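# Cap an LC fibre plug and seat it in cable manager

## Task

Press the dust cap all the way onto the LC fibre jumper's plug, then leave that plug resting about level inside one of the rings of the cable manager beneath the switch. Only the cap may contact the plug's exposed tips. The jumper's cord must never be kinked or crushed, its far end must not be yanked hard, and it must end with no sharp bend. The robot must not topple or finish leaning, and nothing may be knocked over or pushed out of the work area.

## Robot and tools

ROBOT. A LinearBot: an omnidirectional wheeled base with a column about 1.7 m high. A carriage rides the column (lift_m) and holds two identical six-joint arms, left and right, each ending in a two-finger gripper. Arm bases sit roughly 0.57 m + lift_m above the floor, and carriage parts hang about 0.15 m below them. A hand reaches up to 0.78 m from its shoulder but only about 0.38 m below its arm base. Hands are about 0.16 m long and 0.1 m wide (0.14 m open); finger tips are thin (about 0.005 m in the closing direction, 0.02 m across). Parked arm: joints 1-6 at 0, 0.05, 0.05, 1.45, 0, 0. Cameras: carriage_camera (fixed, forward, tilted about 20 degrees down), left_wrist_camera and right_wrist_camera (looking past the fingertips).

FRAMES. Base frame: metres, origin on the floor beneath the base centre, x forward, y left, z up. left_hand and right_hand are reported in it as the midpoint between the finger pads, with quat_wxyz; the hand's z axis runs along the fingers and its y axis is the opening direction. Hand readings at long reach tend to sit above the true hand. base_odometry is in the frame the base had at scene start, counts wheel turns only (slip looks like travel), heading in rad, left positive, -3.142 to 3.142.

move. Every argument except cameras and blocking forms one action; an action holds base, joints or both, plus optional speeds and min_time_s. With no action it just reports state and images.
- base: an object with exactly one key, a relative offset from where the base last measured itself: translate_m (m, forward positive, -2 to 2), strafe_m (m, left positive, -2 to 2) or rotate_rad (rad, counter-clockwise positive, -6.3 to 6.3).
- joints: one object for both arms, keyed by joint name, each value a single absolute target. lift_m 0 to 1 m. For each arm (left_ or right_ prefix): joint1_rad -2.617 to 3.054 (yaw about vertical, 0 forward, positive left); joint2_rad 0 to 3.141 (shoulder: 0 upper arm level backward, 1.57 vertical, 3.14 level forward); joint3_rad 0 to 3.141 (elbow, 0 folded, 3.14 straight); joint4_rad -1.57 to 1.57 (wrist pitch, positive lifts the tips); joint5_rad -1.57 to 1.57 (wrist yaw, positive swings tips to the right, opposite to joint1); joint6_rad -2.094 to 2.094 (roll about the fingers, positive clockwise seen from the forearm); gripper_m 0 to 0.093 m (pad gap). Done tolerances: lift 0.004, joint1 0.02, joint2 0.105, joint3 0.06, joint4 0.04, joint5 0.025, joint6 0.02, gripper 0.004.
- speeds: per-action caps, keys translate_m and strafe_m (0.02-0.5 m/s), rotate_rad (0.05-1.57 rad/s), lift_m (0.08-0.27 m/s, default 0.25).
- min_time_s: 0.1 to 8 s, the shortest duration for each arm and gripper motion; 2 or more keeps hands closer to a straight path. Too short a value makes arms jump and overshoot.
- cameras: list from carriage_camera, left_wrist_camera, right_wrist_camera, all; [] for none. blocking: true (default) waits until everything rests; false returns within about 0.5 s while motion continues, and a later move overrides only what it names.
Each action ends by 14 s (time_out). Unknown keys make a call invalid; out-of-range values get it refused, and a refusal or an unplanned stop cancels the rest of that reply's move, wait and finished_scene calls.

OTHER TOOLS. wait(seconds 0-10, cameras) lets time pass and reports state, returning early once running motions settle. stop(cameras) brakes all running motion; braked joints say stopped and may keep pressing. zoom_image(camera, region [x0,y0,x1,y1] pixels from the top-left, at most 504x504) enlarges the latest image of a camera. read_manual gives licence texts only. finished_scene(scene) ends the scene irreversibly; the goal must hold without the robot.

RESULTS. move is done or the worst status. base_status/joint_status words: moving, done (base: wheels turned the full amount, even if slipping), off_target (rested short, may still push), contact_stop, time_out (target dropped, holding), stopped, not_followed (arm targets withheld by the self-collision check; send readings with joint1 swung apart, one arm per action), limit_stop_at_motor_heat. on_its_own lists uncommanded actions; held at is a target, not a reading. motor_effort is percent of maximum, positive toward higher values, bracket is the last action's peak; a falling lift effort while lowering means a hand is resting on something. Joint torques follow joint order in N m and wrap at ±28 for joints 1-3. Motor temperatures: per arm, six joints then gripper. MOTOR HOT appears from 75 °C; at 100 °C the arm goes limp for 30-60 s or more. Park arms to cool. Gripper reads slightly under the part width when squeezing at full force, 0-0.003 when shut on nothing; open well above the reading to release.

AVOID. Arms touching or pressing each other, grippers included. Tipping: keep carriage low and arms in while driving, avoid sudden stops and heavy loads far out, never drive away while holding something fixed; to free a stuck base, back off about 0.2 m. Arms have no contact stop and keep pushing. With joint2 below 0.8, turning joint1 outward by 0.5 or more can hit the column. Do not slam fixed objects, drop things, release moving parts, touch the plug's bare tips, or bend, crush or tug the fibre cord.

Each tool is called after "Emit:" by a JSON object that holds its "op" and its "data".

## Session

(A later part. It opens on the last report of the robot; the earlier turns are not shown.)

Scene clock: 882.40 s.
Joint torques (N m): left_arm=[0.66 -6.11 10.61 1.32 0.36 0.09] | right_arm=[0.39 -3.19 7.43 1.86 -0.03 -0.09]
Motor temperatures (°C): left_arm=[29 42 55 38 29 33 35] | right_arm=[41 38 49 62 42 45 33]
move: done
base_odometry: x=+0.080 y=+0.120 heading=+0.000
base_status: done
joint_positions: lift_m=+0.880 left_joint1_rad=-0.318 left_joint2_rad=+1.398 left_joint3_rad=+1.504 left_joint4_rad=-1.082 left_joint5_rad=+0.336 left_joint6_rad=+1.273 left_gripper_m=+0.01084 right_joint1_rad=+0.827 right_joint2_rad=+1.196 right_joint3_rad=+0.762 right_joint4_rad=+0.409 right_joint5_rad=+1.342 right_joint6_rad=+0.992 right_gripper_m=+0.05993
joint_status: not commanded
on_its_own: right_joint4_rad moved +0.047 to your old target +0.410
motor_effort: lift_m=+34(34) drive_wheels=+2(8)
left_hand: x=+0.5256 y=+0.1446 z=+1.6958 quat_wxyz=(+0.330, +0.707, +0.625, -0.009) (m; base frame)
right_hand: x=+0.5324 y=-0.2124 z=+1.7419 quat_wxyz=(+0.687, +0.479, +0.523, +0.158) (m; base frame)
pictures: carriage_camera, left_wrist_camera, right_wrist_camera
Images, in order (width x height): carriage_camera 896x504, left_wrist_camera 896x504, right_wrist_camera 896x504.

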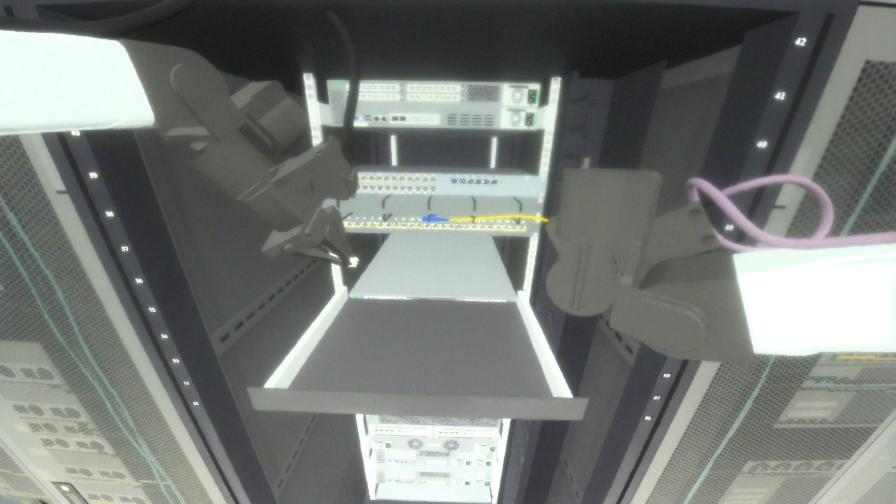

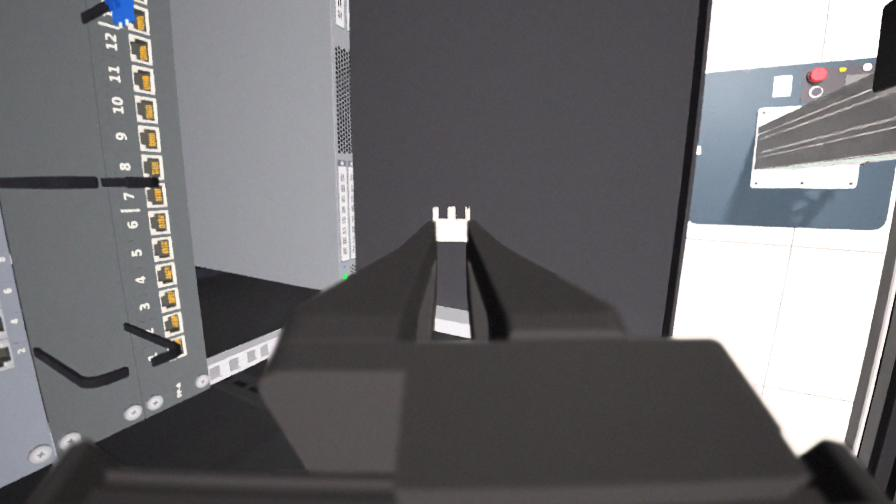

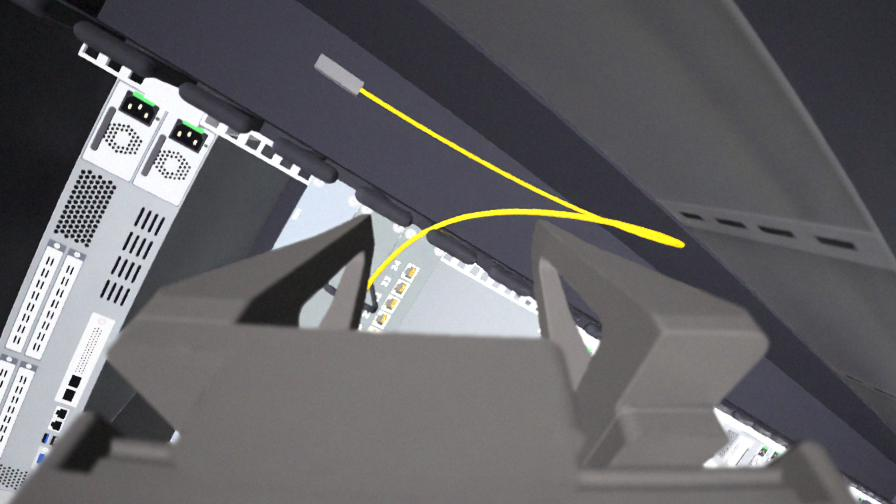

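Emit:
{"op": "move", "data": {"joints": {"right_joint1_rad": 1.041, "right_joint2_rad": 1.351, "right_joint3_rad": 0.728, "right_joint4_rad": 0.623, "right_joint5_rad": 0.692, "right_joint6_rad": 1.571, "right_gripper_m": 0.05}, "min_time_s": 3, "cameras": ["all"]}}

Emit:
{"op": "zoom_image", "data": {"camera": "right_wrist_camera", "region": [300, 60, 804, 400]}}

Scene clock: 923.47 s.
Joint torques (N m): left_arm=[0.68 -6.13 10.62 1.33 0.36 0.08] | right_arm=[0.59 -4.37 6.19 2.35 -0.09 -0.08]
Motor temperatures (°C): left_arm=[29 42 57 38 29 33 35] | right_arm=[35 36 48 56 37 39 33]
move: done
base_odometry: x=+0.080 y=+0.120 heading=+0.000
base_status: not commanded
joint_positions: lift_m=+0.880 left_joint1_rad=-0.318 left_joint2_rad=+1.398 left_joint3_rad=+1.504 left_joint4_rad=-1.082 left_joint5_rad=+0.336 left_joint6_rad=+1.273 left_gripper_m=+0.01084 right_joint1_rad=+1.035 right_joint2_rad=+1.339 right_joint3_rad=+0.744 right_joint4_rad=+0.622 right_joint5_rad=+0.702 right_joint6_rad=+1.560 right_gripper_m=+0.05014
joint_status: all done
motor_effort: lift_m=+34(34) drive_wheels=+6(8)
left_hand: x=+0.5256 y=+0.1446 z=+1.6958 quat_wxyz=(+0.330, +0.707, +0.625, -0.009) (m; base frame)
right_hand: x=+0.5174 y=-0.0181 z=+1.7224 quat_wxyz=(+0.413, +0.408, +0.569, +0.583) (m; base frame)
pictures: carriage_camera, left_wrist_camera, right_wrist_camera
Images, in order (width x height): carriage_camera 896x504, left_wrist_camera 896x504, right_wrist_camera 896x504.

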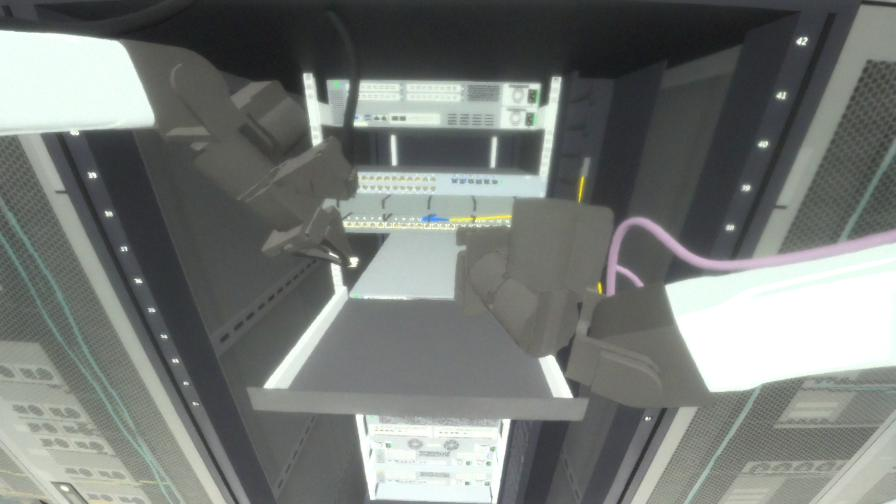

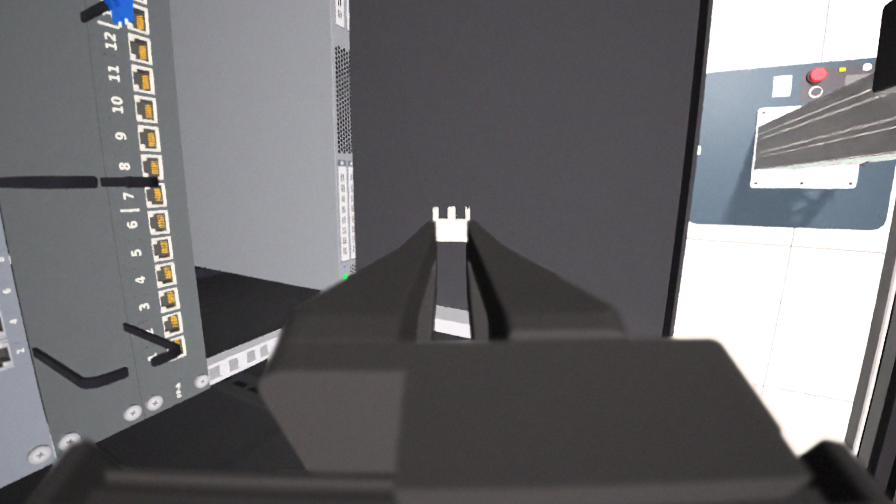

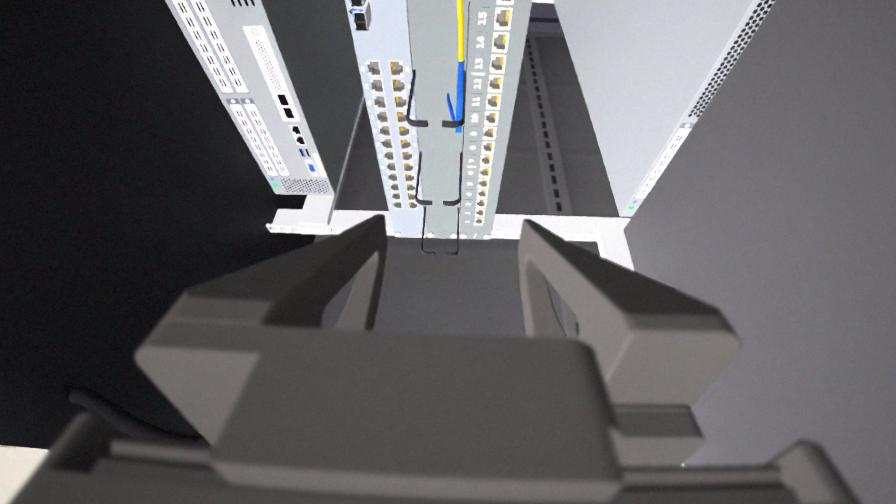

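Scaled by 1.000.

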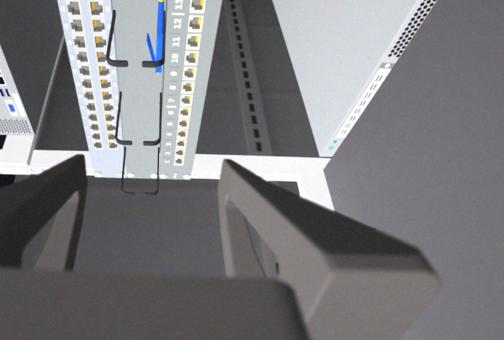

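Emit:
{"op": "move", "data": {"base": {"translate_m": 0.1}, "speeds": {"translate_m": 0.05}, "cameras": ["all"]}}

Emit:
{"op": "zoom_image", "data": {"camera": "right_wrist_camera", "region": [350, 40, 570, 240]}}

Emit:
{"op": "zoom_image", "data": {"camera": "carriage_camera", "region": [330, 190, 510, 310]}}

Scene clock: 950.67 s.
Joint torques (N m): left_arm=[0.66 -6.15 10.62 1.35 0.35 0.08] | right_arm=[0.38 -4.36 6.17 2.33 -0.09 -0.1]
Motor temperatures (°C): left_arm=[29 42 57 39 29 33 36] | right_arm=[34 36 48 54 36 37 33]
move: done
base_odometry: x=+0.180 y=+0.120 heading=+0.000
base_status: done
joint_positions: lift_m=+0.880 left_joint1_rad=-0.318 left_joint2_rad=+1.398 left_joint3_rad=+1.504 left_joint4_rad=-1.082 left_joint5_rad=+0.336 left_joint6_rad=+1.273 left_gripper_m=+0.01084 right_joint1_rad=+1.038 right_joint2_rad=+1.339 right_joint3_rad=+0.744 right_joint4_rad=+0.624 right_joint5_rad=+0.700 right_joint6_rad=+1.561 right_gripper_m=+0.05014
joint_status: not commanded
motor_effort: lift_m=+34(34) drive_wheels=+4(13)
left_hand: x=+0.5254 y=+0.1446 z=+1.6958 quat_wxyz=(+0.330, +0.707, +0.625, -0.009) (m; base frame)
right_hand: x=+0.5165 y=-0.0170 z=+1.7229 quat_wxyz=(+0.411, +0.407, +0.569, +0.585) (m; base frame)
pictures: carriage_camera, left_wrist_camera, right_wrist_camera
Images, in order (width x height): carriage_camera 896x504, left_wrist_camera 896x504, right_wrist_camera 896x504.

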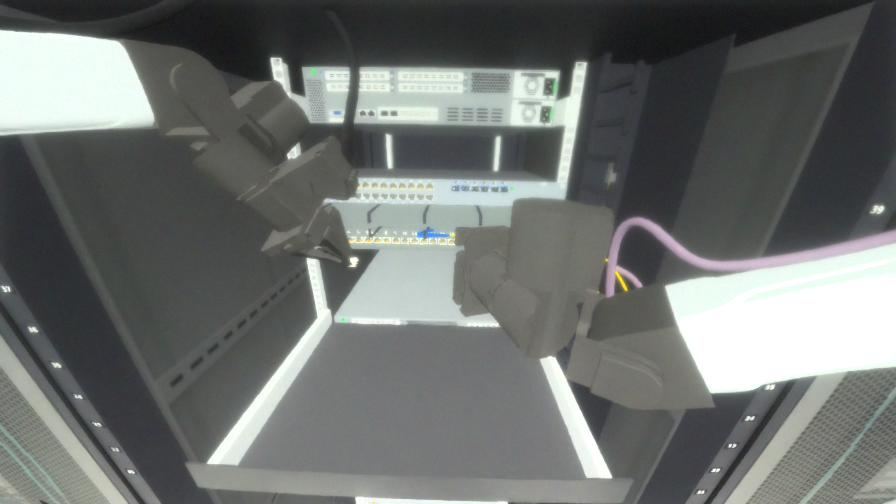

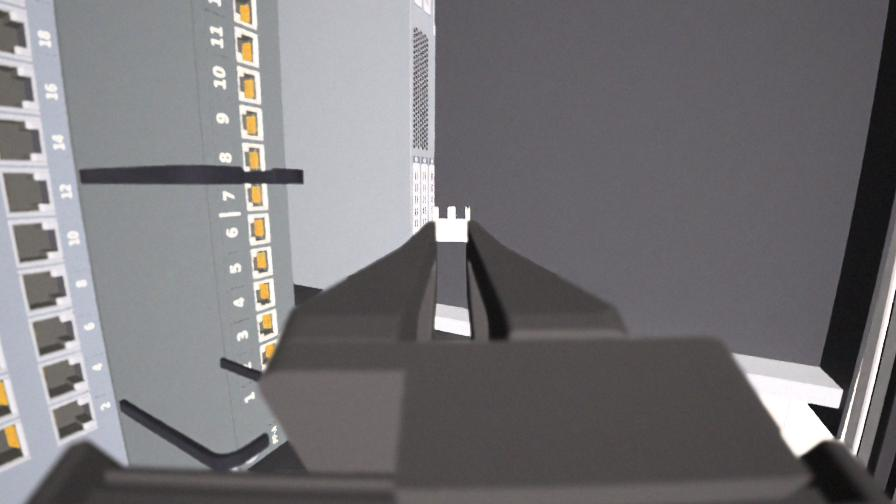

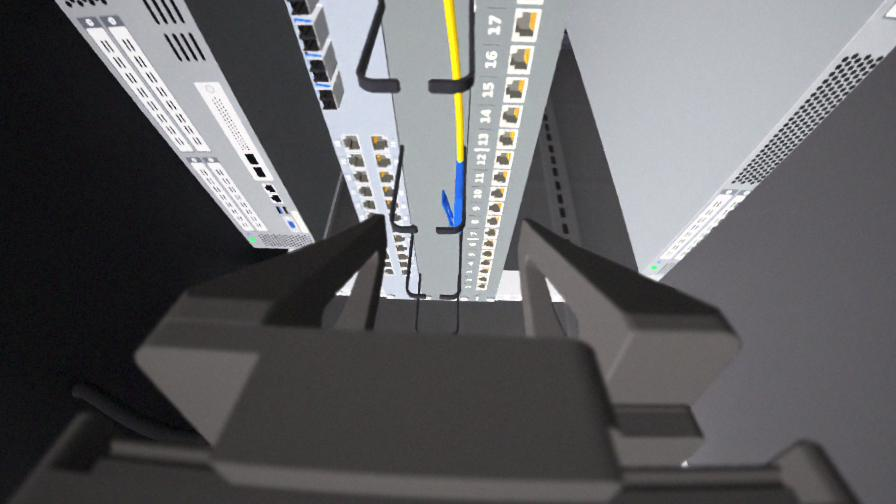

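Scaled by 2.291 from the camera's 896x504 image, which has a finer 1280x720 frame.

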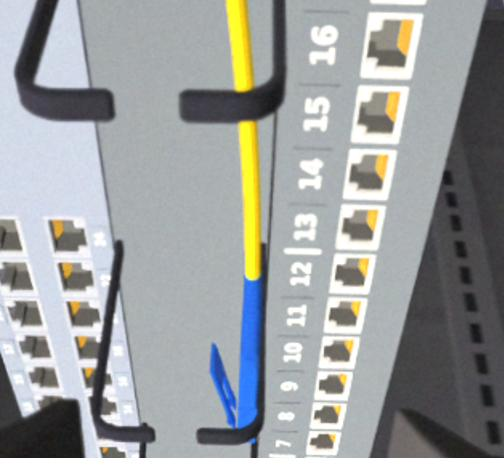

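Scaled by 2.800 from the camera's 896x504 image, which has a finer 1280x720 frame.

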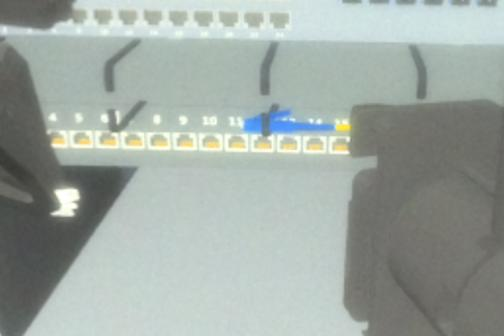

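Emit:
{"op": "move", "data": {"joints": {"right_joint1_rad": 0.977, "right_joint2_rad": 1.47, "right_joint3_rad": 0.848, "right_joint4_rad": 0.593, "right_joint5_rad": 0.627, "right_joint6_rad": 1.58, "right_gripper_m": 0.045}, "min_time_s": 2, "cameras": ["carriage_camera", "right_wrist_camera"]}}

Emit:
{"op": "zoom_image", "data": {"camera": "right_wrist_camera", "region": [350, 100, 570, 300]}}

Emit:
{"op": "zoom_image", "data": {"camera": "carriage_camera", "region": [330, 190, 510, 310]}}

Scene clock: 1020.37 s.
Joint torques (N m): left_arm=[0.7 -6.15 10.62 1.34 0.36 0.08] | right_arm=[-0.65 -5.37 9.77 2.2 -0.08 -0.09]
Motor temperatures (°C): left_arm=[29 42 59 39 29 33 36] | right_arm=[33 36 47 52 34 35 33]
move: done
base_odometry: x=+0.180 y=+0.120 heading=+0.000
base_status: not commanded
joint_positions: lift_m=+0.880 left_joint1_rad=-0.318 left_joint2_rad=+1.398 left_joint3_rad=+1.504 left_joint4_rad=-1.082 left_joint5_rad=+0.336 left_joint6_rad=+1.273 left_gripper_m=+0.01084 right_joint1_rad=+0.983 right_joint2_rad=+1.456 right_joint3_rad=+0.822 right_joint4_rad=+0.610 right_joint5_rad=+0.637 right_joint6_rad=+1.569 right_gripper_m=+0.04513
joint_status: all done
motor_effort: lift_m=+34(34) drive_wheels=+4(7)
left_hand: x=+0.5254 y=+0.1446 z=+1.6958 quat_wxyz=(+0.330, +0.707, +0.625, -0.009) (m; base frame)
right_hand: x=+0.5434 y=-0.0010 z=+1.7081 quat_wxyz=(+0.407, +0.406, +0.587, +0.570) (m; base frame)
pictures: carriage_camera, right_wrist_camera
Images, in order (width x height): carriage_camera 896x504, right_wrist_camera 896x504.

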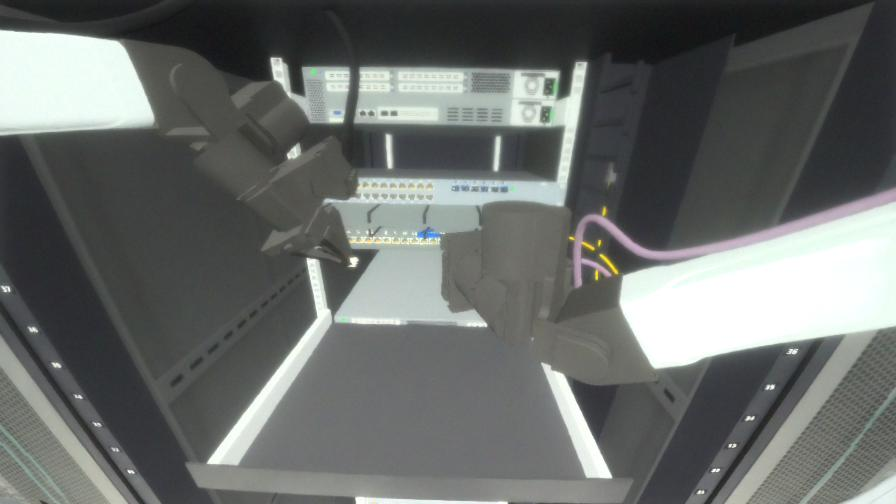

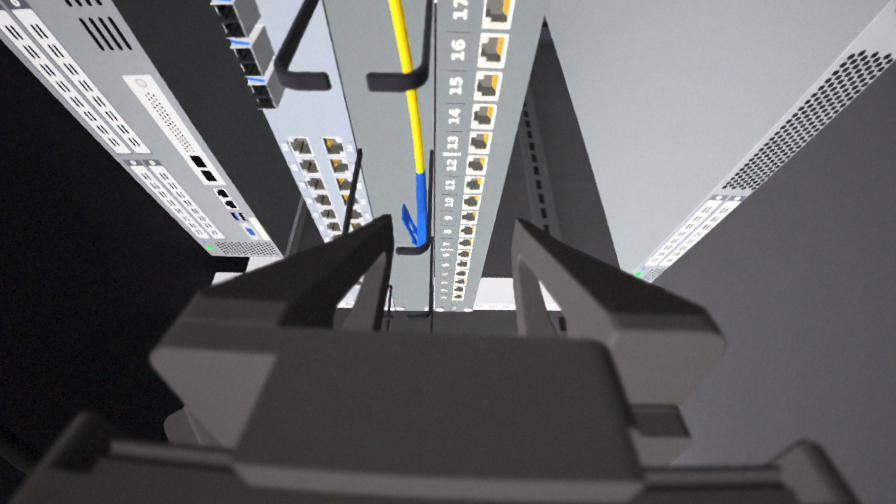

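Scaled by 2.291 from the camera's 896x504 image, which has a finer 1280x720 frame.

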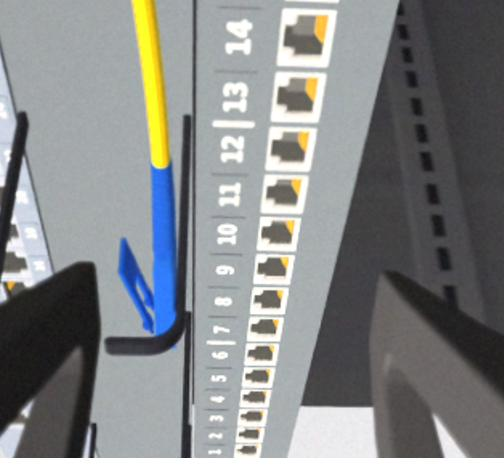

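Scaled by 2.800 from the camera's 896x504 image, which has a finer 1280x720 frame.

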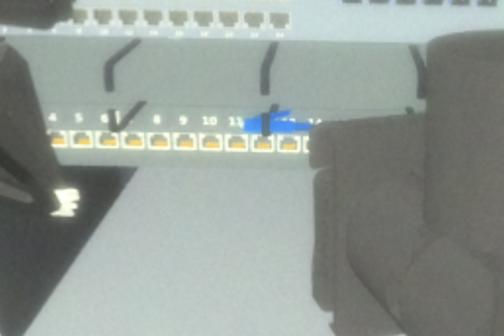

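Emit:
{"op": "move", "data": {"joints": {"right_joint1_rad": 0.938, "right_joint2_rad": 1.56, "right_joint3_rad": 0.96, "right_joint4_rad": 0.593, "right_joint5_rad": 0.586, "right_joint6_rad": 1.58}, "min_time_s": 2, "cameras": ["carriage_camera", "right_wrist_camera"]}}

Emit:
{"op": "zoom_image", "data": {"camera": "right_wrist_camera", "region": [350, 100, 570, 300]}}

Emit:
{"op": "zoom_image", "data": {"camera": "carriage_camera", "region": [380, 200, 480, 280]}}

Scene clock: 1049.80 s.
Joint torques (N m): left_arm=[0.7 -6.13 10.63 1.34 0.36 0.08] | right_arm=[-0.66 -6.17 9.84 2.23 -0.09 -0.1]
Motor temperatures (°C): left_arm=[29 42 59 39 29 33 36] | right_arm=[33 37 50 53 34 34 33]
move: done
base_odometry: x=+0.180 y=+0.120 heading=+0.000
base_status: not commanded
joint_positions: lift_m=+0.880 left_joint1_rad=-0.318 left_joint2_rad=+1.398 left_joint3_rad=+1.504 left_joint4_rad=-1.082 left_joint5_rad=+0.336 left_joint6_rad=+1.273 left_gripper_m=+0.01084 right_joint1_rad=+0.944 right_joint2_rad=+1.545 right_joint3_rad=+0.934 right_joint4_rad=+0.609 right_joint5_rad=+0.596 right_joint6_rad=+1.570 right_gripper_m=+0.04513
joint_status: all done
motor_effort: lift_m=+34(34) drive_wheels=+1(6)
left_hand: x=+0.5254 y=+0.1446 z=+1.6958 quat_wxyz=(+0.330, +0.707, +0.625, -0.009) (m; base frame)
right_hand: x=+0.5678 y=+0.0135 z=+1.7198 quat_wxyz=(+0.406, +0.405, +0.580, +0.578) (m; base frame)
pictures: carriage_camera, right_wrist_camera
Images, in order (width x height): carriage_camera 896x504, right_wrist_camera 896x504.

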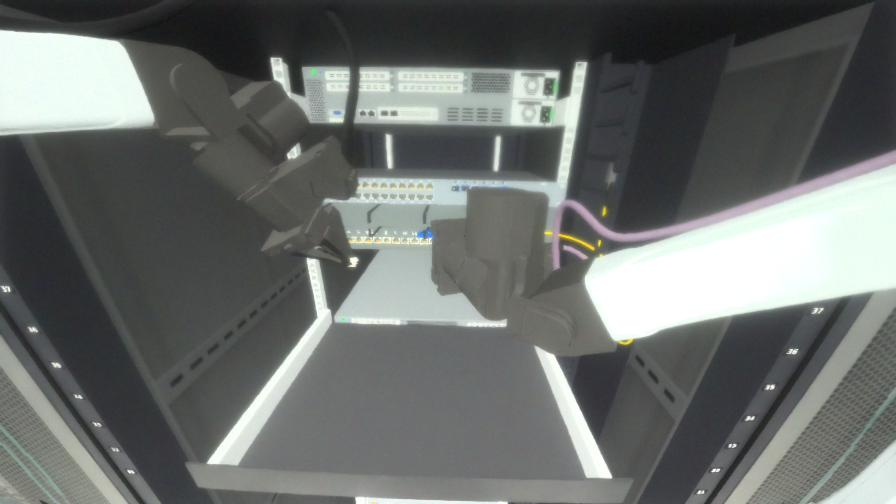

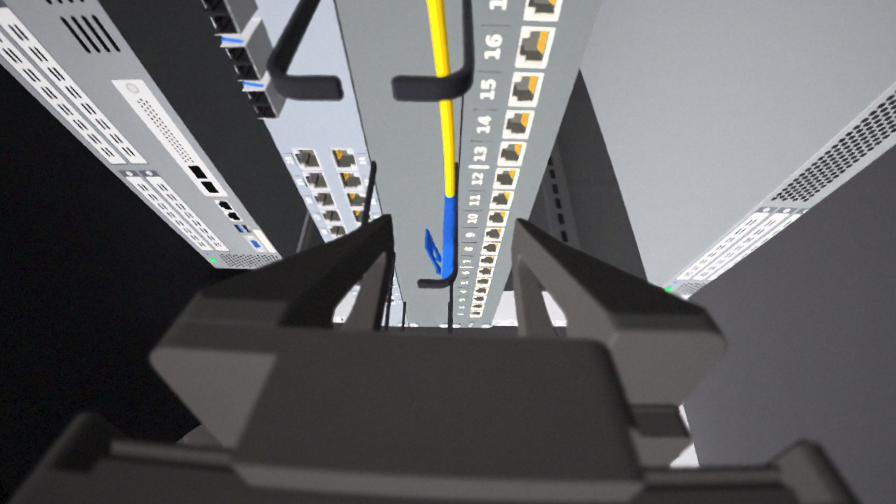

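Scaled by 2.291 from the camera's 896x504 image, which has a finer 1280x720 frame.

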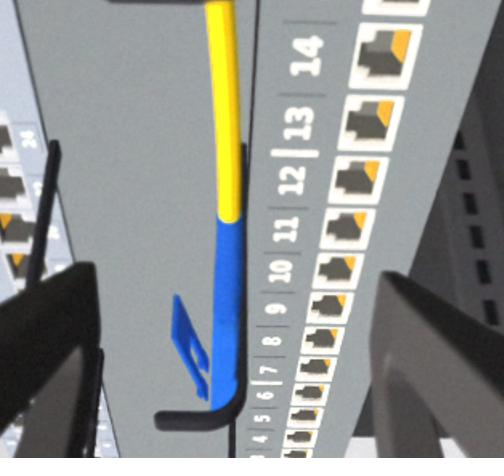

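Scaled by 5.040 from the camera's 896x504 image, which has a finer 1280x720 frame.

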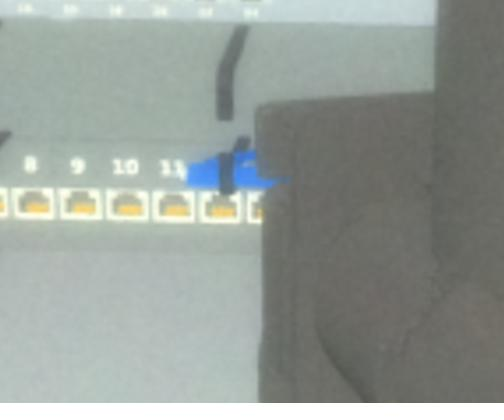

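Emit:
{"op": "move", "data": {"joints": {"right_joint1_rad": 0.929, "right_joint2_rad": 1.503, "right_joint3_rad": 0.901, "right_joint4_rad": 0.595, "right_joint5_rad": 0.578, "right_joint6_rad": 1.58, "right_gripper_m": 0.035}, "min_time_s": 1.5, "cameras": ["right_wrist_camera"]}}

Emit:
{"op": "zoom_image", "data": {"camera": "right_wrist_camera", "region": [350, 100, 570, 300]}}

Scene clock: 1074.93 s.
Joint torques (N m): left_arm=[0.7 -6.13 10.63 1.34 0.36 0.08] | right_arm=[-0.65 -9.35 6.23 2.25 -0.1 -0.1]
Motor temperatures (°C): left_arm=[29 42 60 39 29 33 36] | right_arm=[33 38 51 53 33 34 33]
move: done
base_odometry: x=+0.180 y=+0.120 heading=+0.000
base_status: not commanded
joint_positions: lift_m=+0.880 left_joint1_rad=-0.318 left_joint2_rad=+1.398 left_joint3_rad=+1.504 left_joint4_rad=-1.082 left_joint5_rad=+0.336 left_joint6_rad=+1.273 left_gripper_m=+0.01084 right_joint1_rad=+0.935 right_joint2_rad=+1.524 right_joint3_rad=+0.917 right_joint4_rad=+0.609 right_joint5_rad=+0.588 right_joint6_rad=+1.570 right_gripper_m=+0.03514
joint_status: all done
motor_effort: lift_m=+34(34) drive_wheels=+1(8)
left_hand: x=+0.5254 y=+0.1446 z=+1.6958 quat_wxyz=(+0.330, +0.707, +0.625, -0.009) (m; base frame)
right_hand: x=+0.5671 y=+0.0074 z=+1.7211 quat_wxyz=(+0.406, +0.406, +0.579, +0.579) (m; base frame)
pictures: right_wrist_camera
Images, in order (width x height): right_wrist_camera 896x504.

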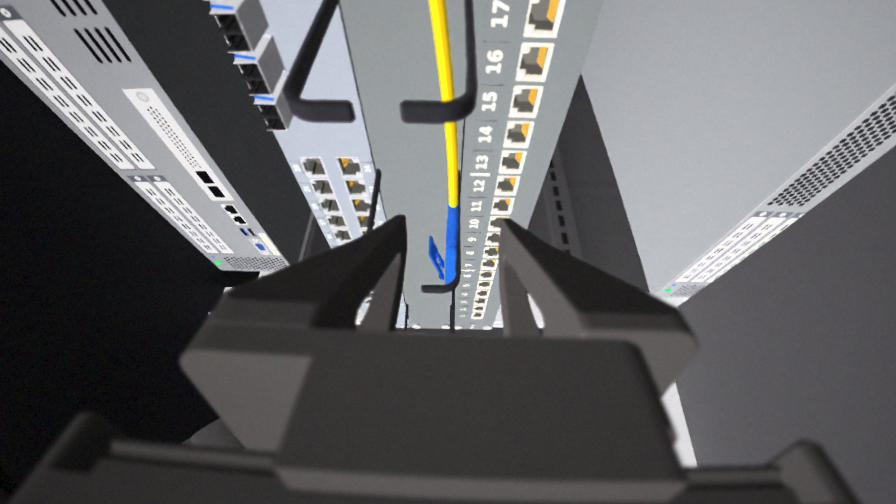

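Scaled by 2.291 from the camera's 896x504 image, which has a finer 1280x720 frame.

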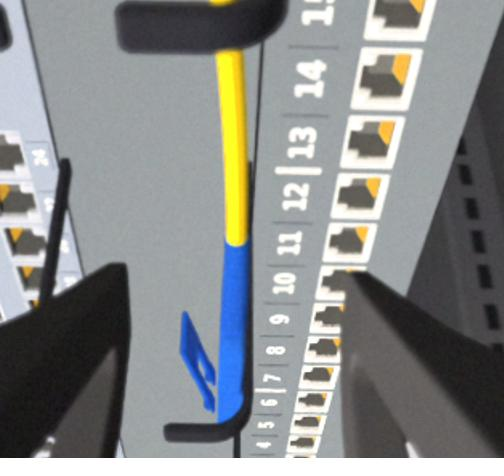

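Emit:
{"op": "move", "data": {"joints": {"right_gripper_m": 0.012}, "min_time_s": 1.5, "cameras": ["right_wrist_camera"]}}

Emit:
{"op": "zoom_image", "data": {"camera": "right_wrist_camera", "region": [380, 160, 530, 310]}}

Scene clock: 1085.37 s.
Joint torques (N m): left_arm=[0.68 -6.13 10.62 1.34 0.36 0.09] | right_arm=[-0.66 -9.33 6.2 2.26 -0.09 -0.1]
Motor temperatures (°C): left_arm=[29 42 60 39 29 33 36] | right_arm=[33 39 51 53 33 33 33]
move: done
base_odometry: x=+0.180 y=+0.120 heading=+0.000
base_status: not commanded
joint_positions: lift_m=+0.880 left_joint1_rad=-0.318 left_joint2_rad=+1.398 left_joint3_rad=+1.504 left_joint4_rad=-1.082 left_joint5_rad=+0.336 left_joint6_rad=+1.273 left_gripper_m=+0.01084 right_joint1_rad=+0.935 right_joint2_rad=+1.524 right_joint3_rad=+0.917 right_joint4_rad=+0.609 right_joint5_rad=+0.588 right_joint6_rad=+1.570 right_gripper_m=+0.01214
joint_status: all done
motor_effort: lift_m=+34(34) drive_wheels=+4(7)
left_hand: x=+0.5254 y=+0.1446 z=+1.6958 quat_wxyz=(+0.330, +0.707, +0.625, -0.009) (m; base frame)
right_hand: x=+0.5671 y=+0.0074 z=+1.7211 quat_wxyz=(+0.406, +0.406, +0.579, +0.579) (m; base frame)
pictures: right_wrist_camera
Images, in order (width x height): right_wrist_camera 896x504.

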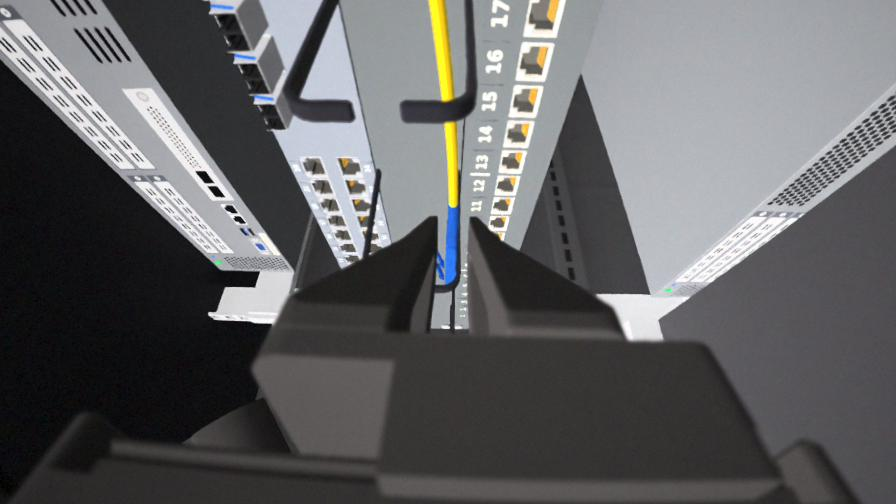

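Scaled by 3.360 from the camera's 896x504 image, which has a finer 1280x720 frame.

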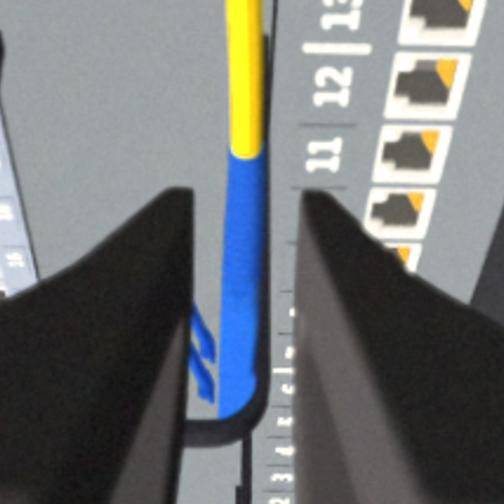

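Emit:
{"op": "move", "data": {"joints": {"right_gripper_m": 0.0035}, "min_time_s": 1.5, "cameras": ["right_wrist_camera", "carriage_camera"]}}

Emit:
{"op": "zoom_image", "data": {"camera": "right_wrist_camera", "region": [380, 160, 530, 310]}}

Emit:
{"op": "zoom_image", "data": {"camera": "carriage_camera", "region": [380, 200, 480, 280]}}

Scene clock: 1092.50 s.
Joint torques (N m): left_arm=[0.68 -6.12 10.65 1.34 0.35 0.09] | right_arm=[-0.64 -9.37 6.22 2.26 -0.09 -0.1]
Motor temperatures (°C): left_arm=[29 42 60 39 29 33 36] | right_arm=[33 39 51 53 33 33 33]
move: done
base_odometry: x=+0.180 y=+0.120 heading=+0.000
base_status: not commanded
joint_positions: lift_m=+0.880 left_joint1_rad=-0.318 left_joint2_rad=+1.398 left_joint3_rad=+1.504 left_joint4_rad=-1.082 left_joint5_rad=+0.336 left_joint6_rad=+1.273 left_gripper_m=+0.01084 right_joint1_rad=+0.935 right_joint2_rad=+1.524 right_joint3_rad=+0.917 right_joint4_rad=+0.609 right_joint5_rad=+0.588 right_joint6_rad=+1.570 right_gripper_m=+0.00364
joint_status: all done
motor_effort: lift_m=+34(34) drive_wheels=+1(7)
left_hand: x=+0.5254 y=+0.1446 z=+1.6958 quat_wxyz=(+0.330, +0.707, +0.625, -0.009) (m; base frame)
right_hand: x=+0.5671 y=+0.0074 z=+1.7211 quat_wxyz=(+0.406, +0.406, +0.579, +0.579) (m; base frame)
pictures: carriage_camera, right_wrist_camera
Images, in order (width x height): carriage_camera 896x504, right_wrist_camera 896x504.

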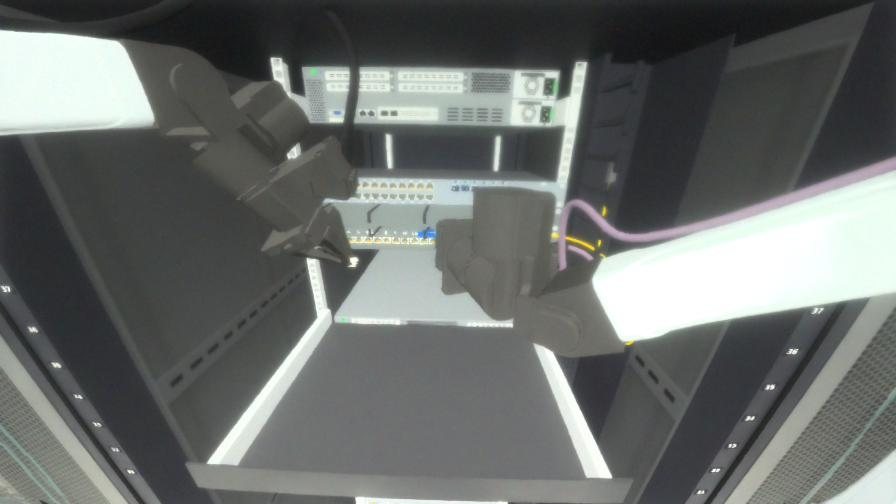

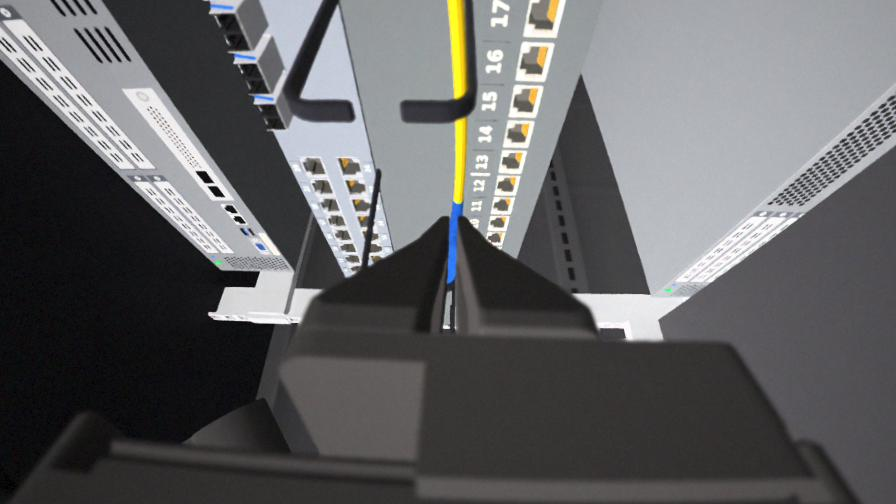

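Scaled by 3.360 from the camera's 896x504 image, which has a finer 1280x720 frame.

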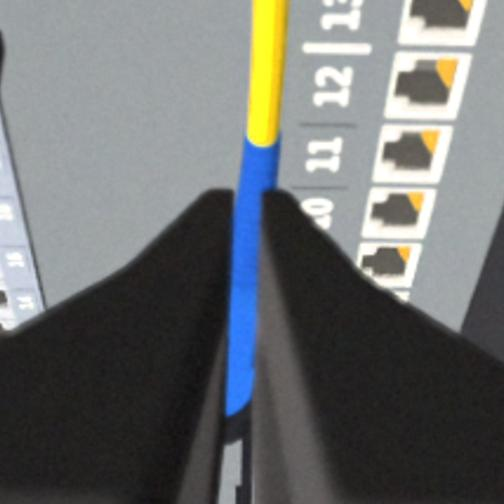

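Scaled by 5.040 from the camera's 896x504 image, which has a finer 1280x720 frame.

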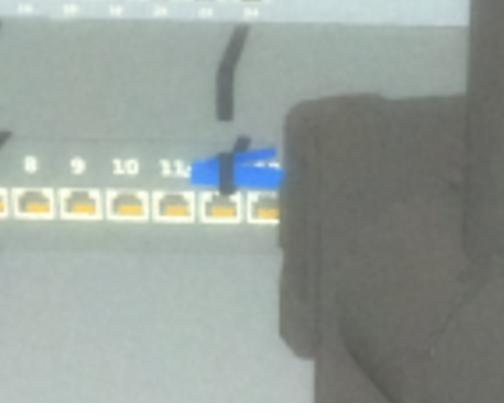

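Emit:
{"op": "move", "data": {"joints": {"right_gripper_m": 0.0}, "min_time_s": 1, "cameras": ["right_wrist_camera"]}}

Emit:
{"op": "zoom_image", "data": {"camera": "right_wrist_camera", "region": [410, 180, 500, 290]}}

Scene clock: 1099.70 s.
Joint torques (N m): left_arm=[0.68 -6.15 10.65 1.34 0.35 0.1] | right_arm=[-0.65 -9.36 6.22 2.26 -0.09 -0.11]
Motor temperatures (°C): left_arm=[29 42 60 39 29 33 36] | right_arm=[33 40 51 53 33 33 33]
move: done
base_odometry: x=+0.180 y=+0.120 heading=+0.000
base_status: not commanded
joint_positions: lift_m=+0.880 left_joint1_rad=-0.318 left_joint2_rad=+1.398 left_joint3_rad=+1.504 left_joint4_rad=-1.082 left_joint5_rad=+0.336 left_joint6_rad=+1.273 left_gripper_m=+0.01084 right_joint1_rad=+0.935 right_joint2_rad=+1.524 right_joint3_rad=+0.917 right_joint4_rad=+0.609 right_joint5_rad=+0.588 right_joint6_rad=+1.570 right_gripper_m=+0.00044
joint_status: all done
motor_effort: lift_m=+34(34) drive_wheels=+3(6)
left_hand: x=+0.5254 y=+0.1446 z=+1.6958 quat_wxyz=(+0.330, +0.707, +0.625, -0.009) (m; base frame)
right_hand: x=+0.5671 y=+0.0074 z=+1.7211 quat_wxyz=(+0.406, +0.406, +0.579, +0.579) (m; base frame)
pictures: right_wrist_camera
Images, in order (width x height): right_wrist_camera 896x504.

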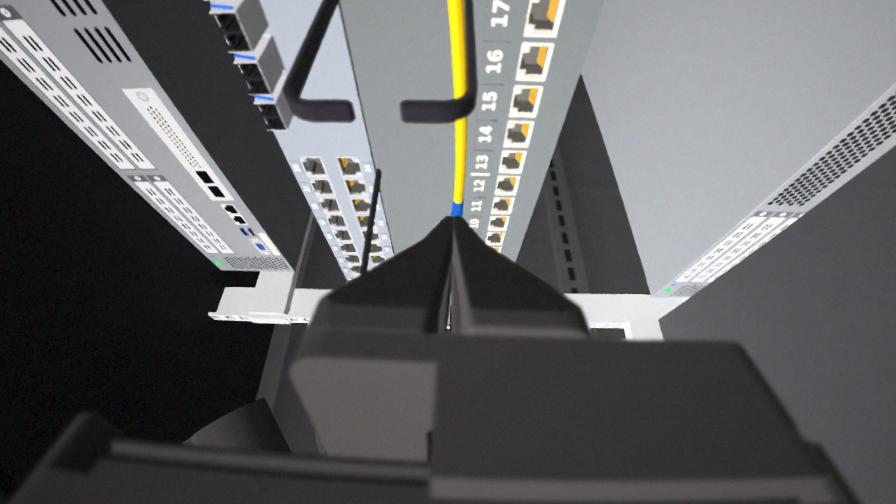

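Scaled by 4.582 from the camera's 896x504 image, which has a finer 1280x720 frame.

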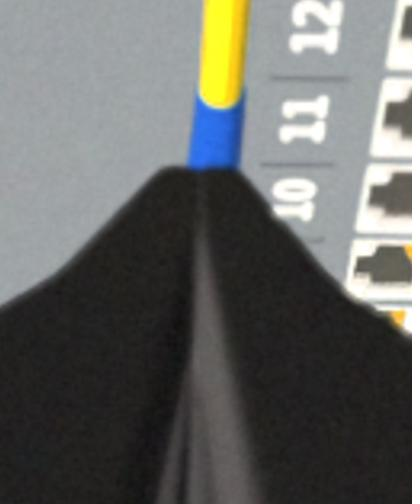

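Emit:
{"op": "move", "data": {"joints": {"right_gripper_m": 0.035}, "min_time_s": 1, "cameras": ["right_wrist_camera"]}}

Emit:
{"op": "move", "data": {"joints": {"right_joint1_rad": 0.847, "right_joint2_rad": 1.629, "right_joint3_rad": 1.034, "right_joint4_rad": 0.592, "right_joint5_rad": 0.493, "right_joint6_rad": 1.58, "right_gripper_m": 0.035}, "min_time_s": 2, "cameras": ["right_wrist_camera", "carriage_camera"]}}

Emit:
{"op": "zoom_image", "data": {"camera": "right_wrist_camera", "region": [350, 140, 570, 340]}}

Emit:
{"op": "zoom_image", "data": {"camera": "carriage_camera", "region": [380, 200, 480, 280]}}

Scene clock: 1114.70 s.
Joint torques (N m): left_arm=[0.68 -6.15 10.63 1.34 0.36 0.08] | right_arm=[-0.66 -9.36 6.19 2.26 -0.1 -0.1]
Motor temperatures (°C): left_arm=[29 42 61 39 29 33 36] | right_arm=[33 41 50 53 33 33 33]
move: done
base_odometry: x=+0.180 y=+0.120 heading=+0.000
base_status: not commanded
joint_positions: lift_m=+0.880 left_joint1_rad=-0.318 left_joint2_rad=+1.398 left_joint3_rad=+1.504 left_joint4_rad=-1.082 left_joint5_rad=+0.336 left_joint6_rad=+1.273 left_gripper_m=+0.01084 right_joint1_rad=+0.935 right_joint2_rad=+1.524 right_joint3_rad=+0.917 right_joint4_rad=+0.609 right_joint5_rad=+0.588 right_joint6_rad=+1.570 right_gripper_m=+0.03487
joint_status: all done
motor_effort: lift_m=+34(34) drive_wheels=+1(6)
left_hand: x=+0.5254 y=+0.1446 z=+1.6958 quat_wxyz=(+0.330, +0.707, +0.625, -0.009) (m; base frame)
right_hand: x=+0.5671 y=+0.0074 z=+1.7211 quat_wxyz=(+0.406, +0.406, +0.578, +0.579) (m; base frame)
pictures: right_wrist_camera
Images, in order (width x height): right_wrist_camera 896x504.

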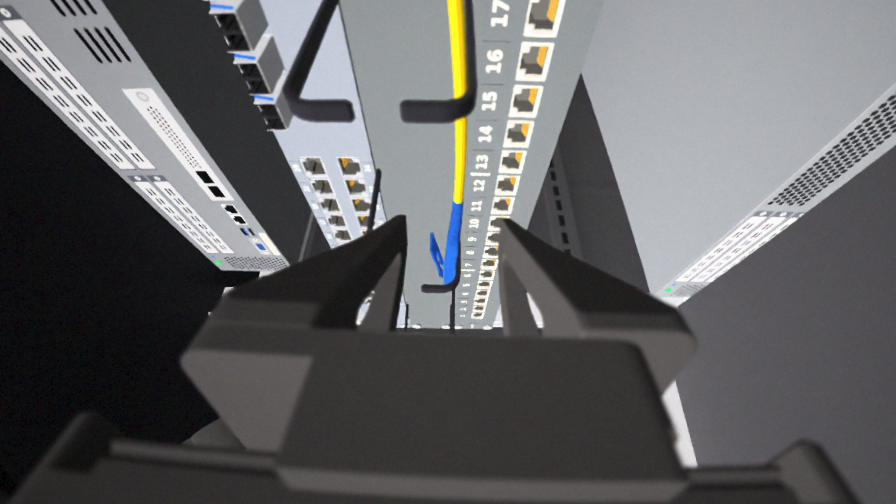

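Scene clock: 1117.00 s.
Joint torques (N m): left_arm=[0.69 -6.12 10.63 1.33 0.36 0.1] | right_arm=[-0.62 -6.83 9.89 2.27 -0.1 -0.11]
Motor temperatures (°C): left_arm=[29 42 61 39 29 33 36] | right_arm=[33 41 50 53 33 33 33]
move: done
base_odometry: x=+0.180 y=+0.120 heading=+0.000
base_status: not commanded
joint_positions: lift_m=+0.880 left_joint1_rad=-0.318 left_joint2_rad=+1.398 left_joint3_rad=+1.504 left_joint4_rad=-1.082 left_joint5_rad=+0.336 left_joint6_rad=+1.273 left_gripper_m=+0.01084 right_joint1_rad=+0.853 right_joint2_rad=+1.613 right_joint3_rad=+1.008 right_joint4_rad=+0.608 right_joint5_rad=+0.503 right_joint6_rad=+1.570 right_gripper_m=+0.03487
joint_status: all done
motor_effort: lift_m=+34(34) drive_wheels=+4(8)
left_hand: x=+0.5254 y=+0.1446 z=+1.6958 quat_wxyz=(+0.330, +0.707, +0.625, -0.009) (m; base frame)
right_hand: x=+0.6027 y=+0.0096 z=+1.7221 quat_wxyz=(+0.405, +0.405, +0.579, +0.581) (m; base frame)
pictures: carriage_camera, right_wrist_camera
Images, in order (width x height): carriage_camera 896x504, right_wrist_camera 896x504.

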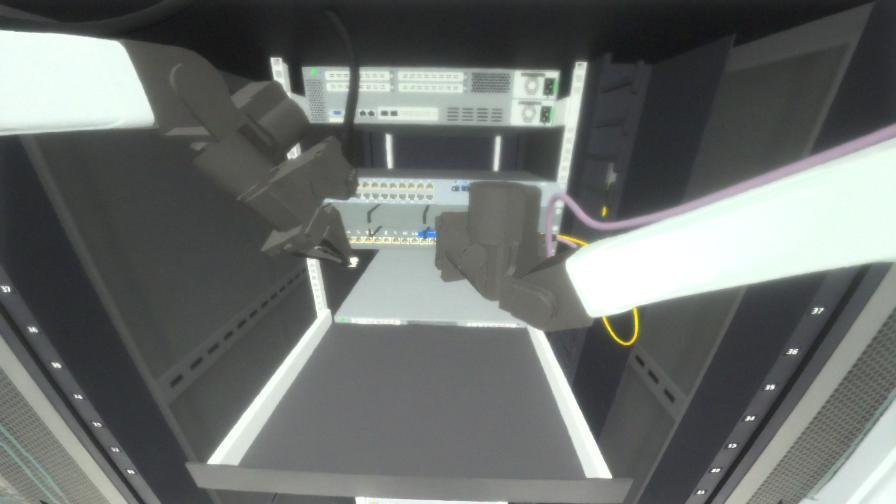

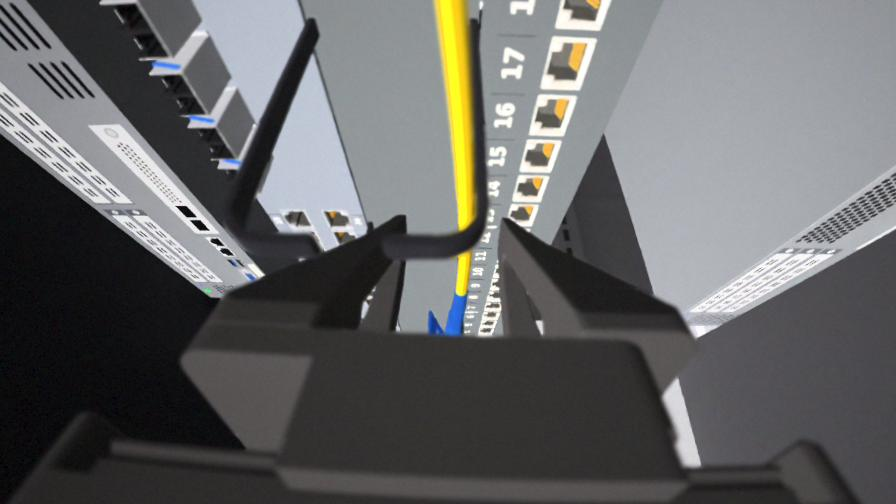

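Scaled by 2.291 from the camera's 896x504 image, which has a finer 1280x720 frame.

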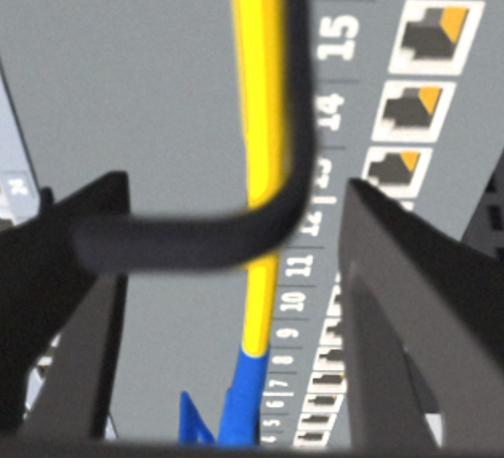

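Scaled by 5.040 from the camera's 896x504 image, which has a finer 1280x720 frame.

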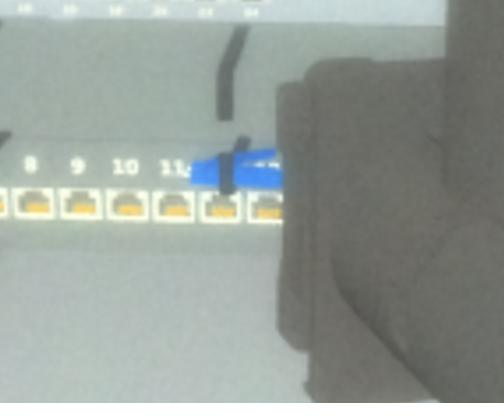

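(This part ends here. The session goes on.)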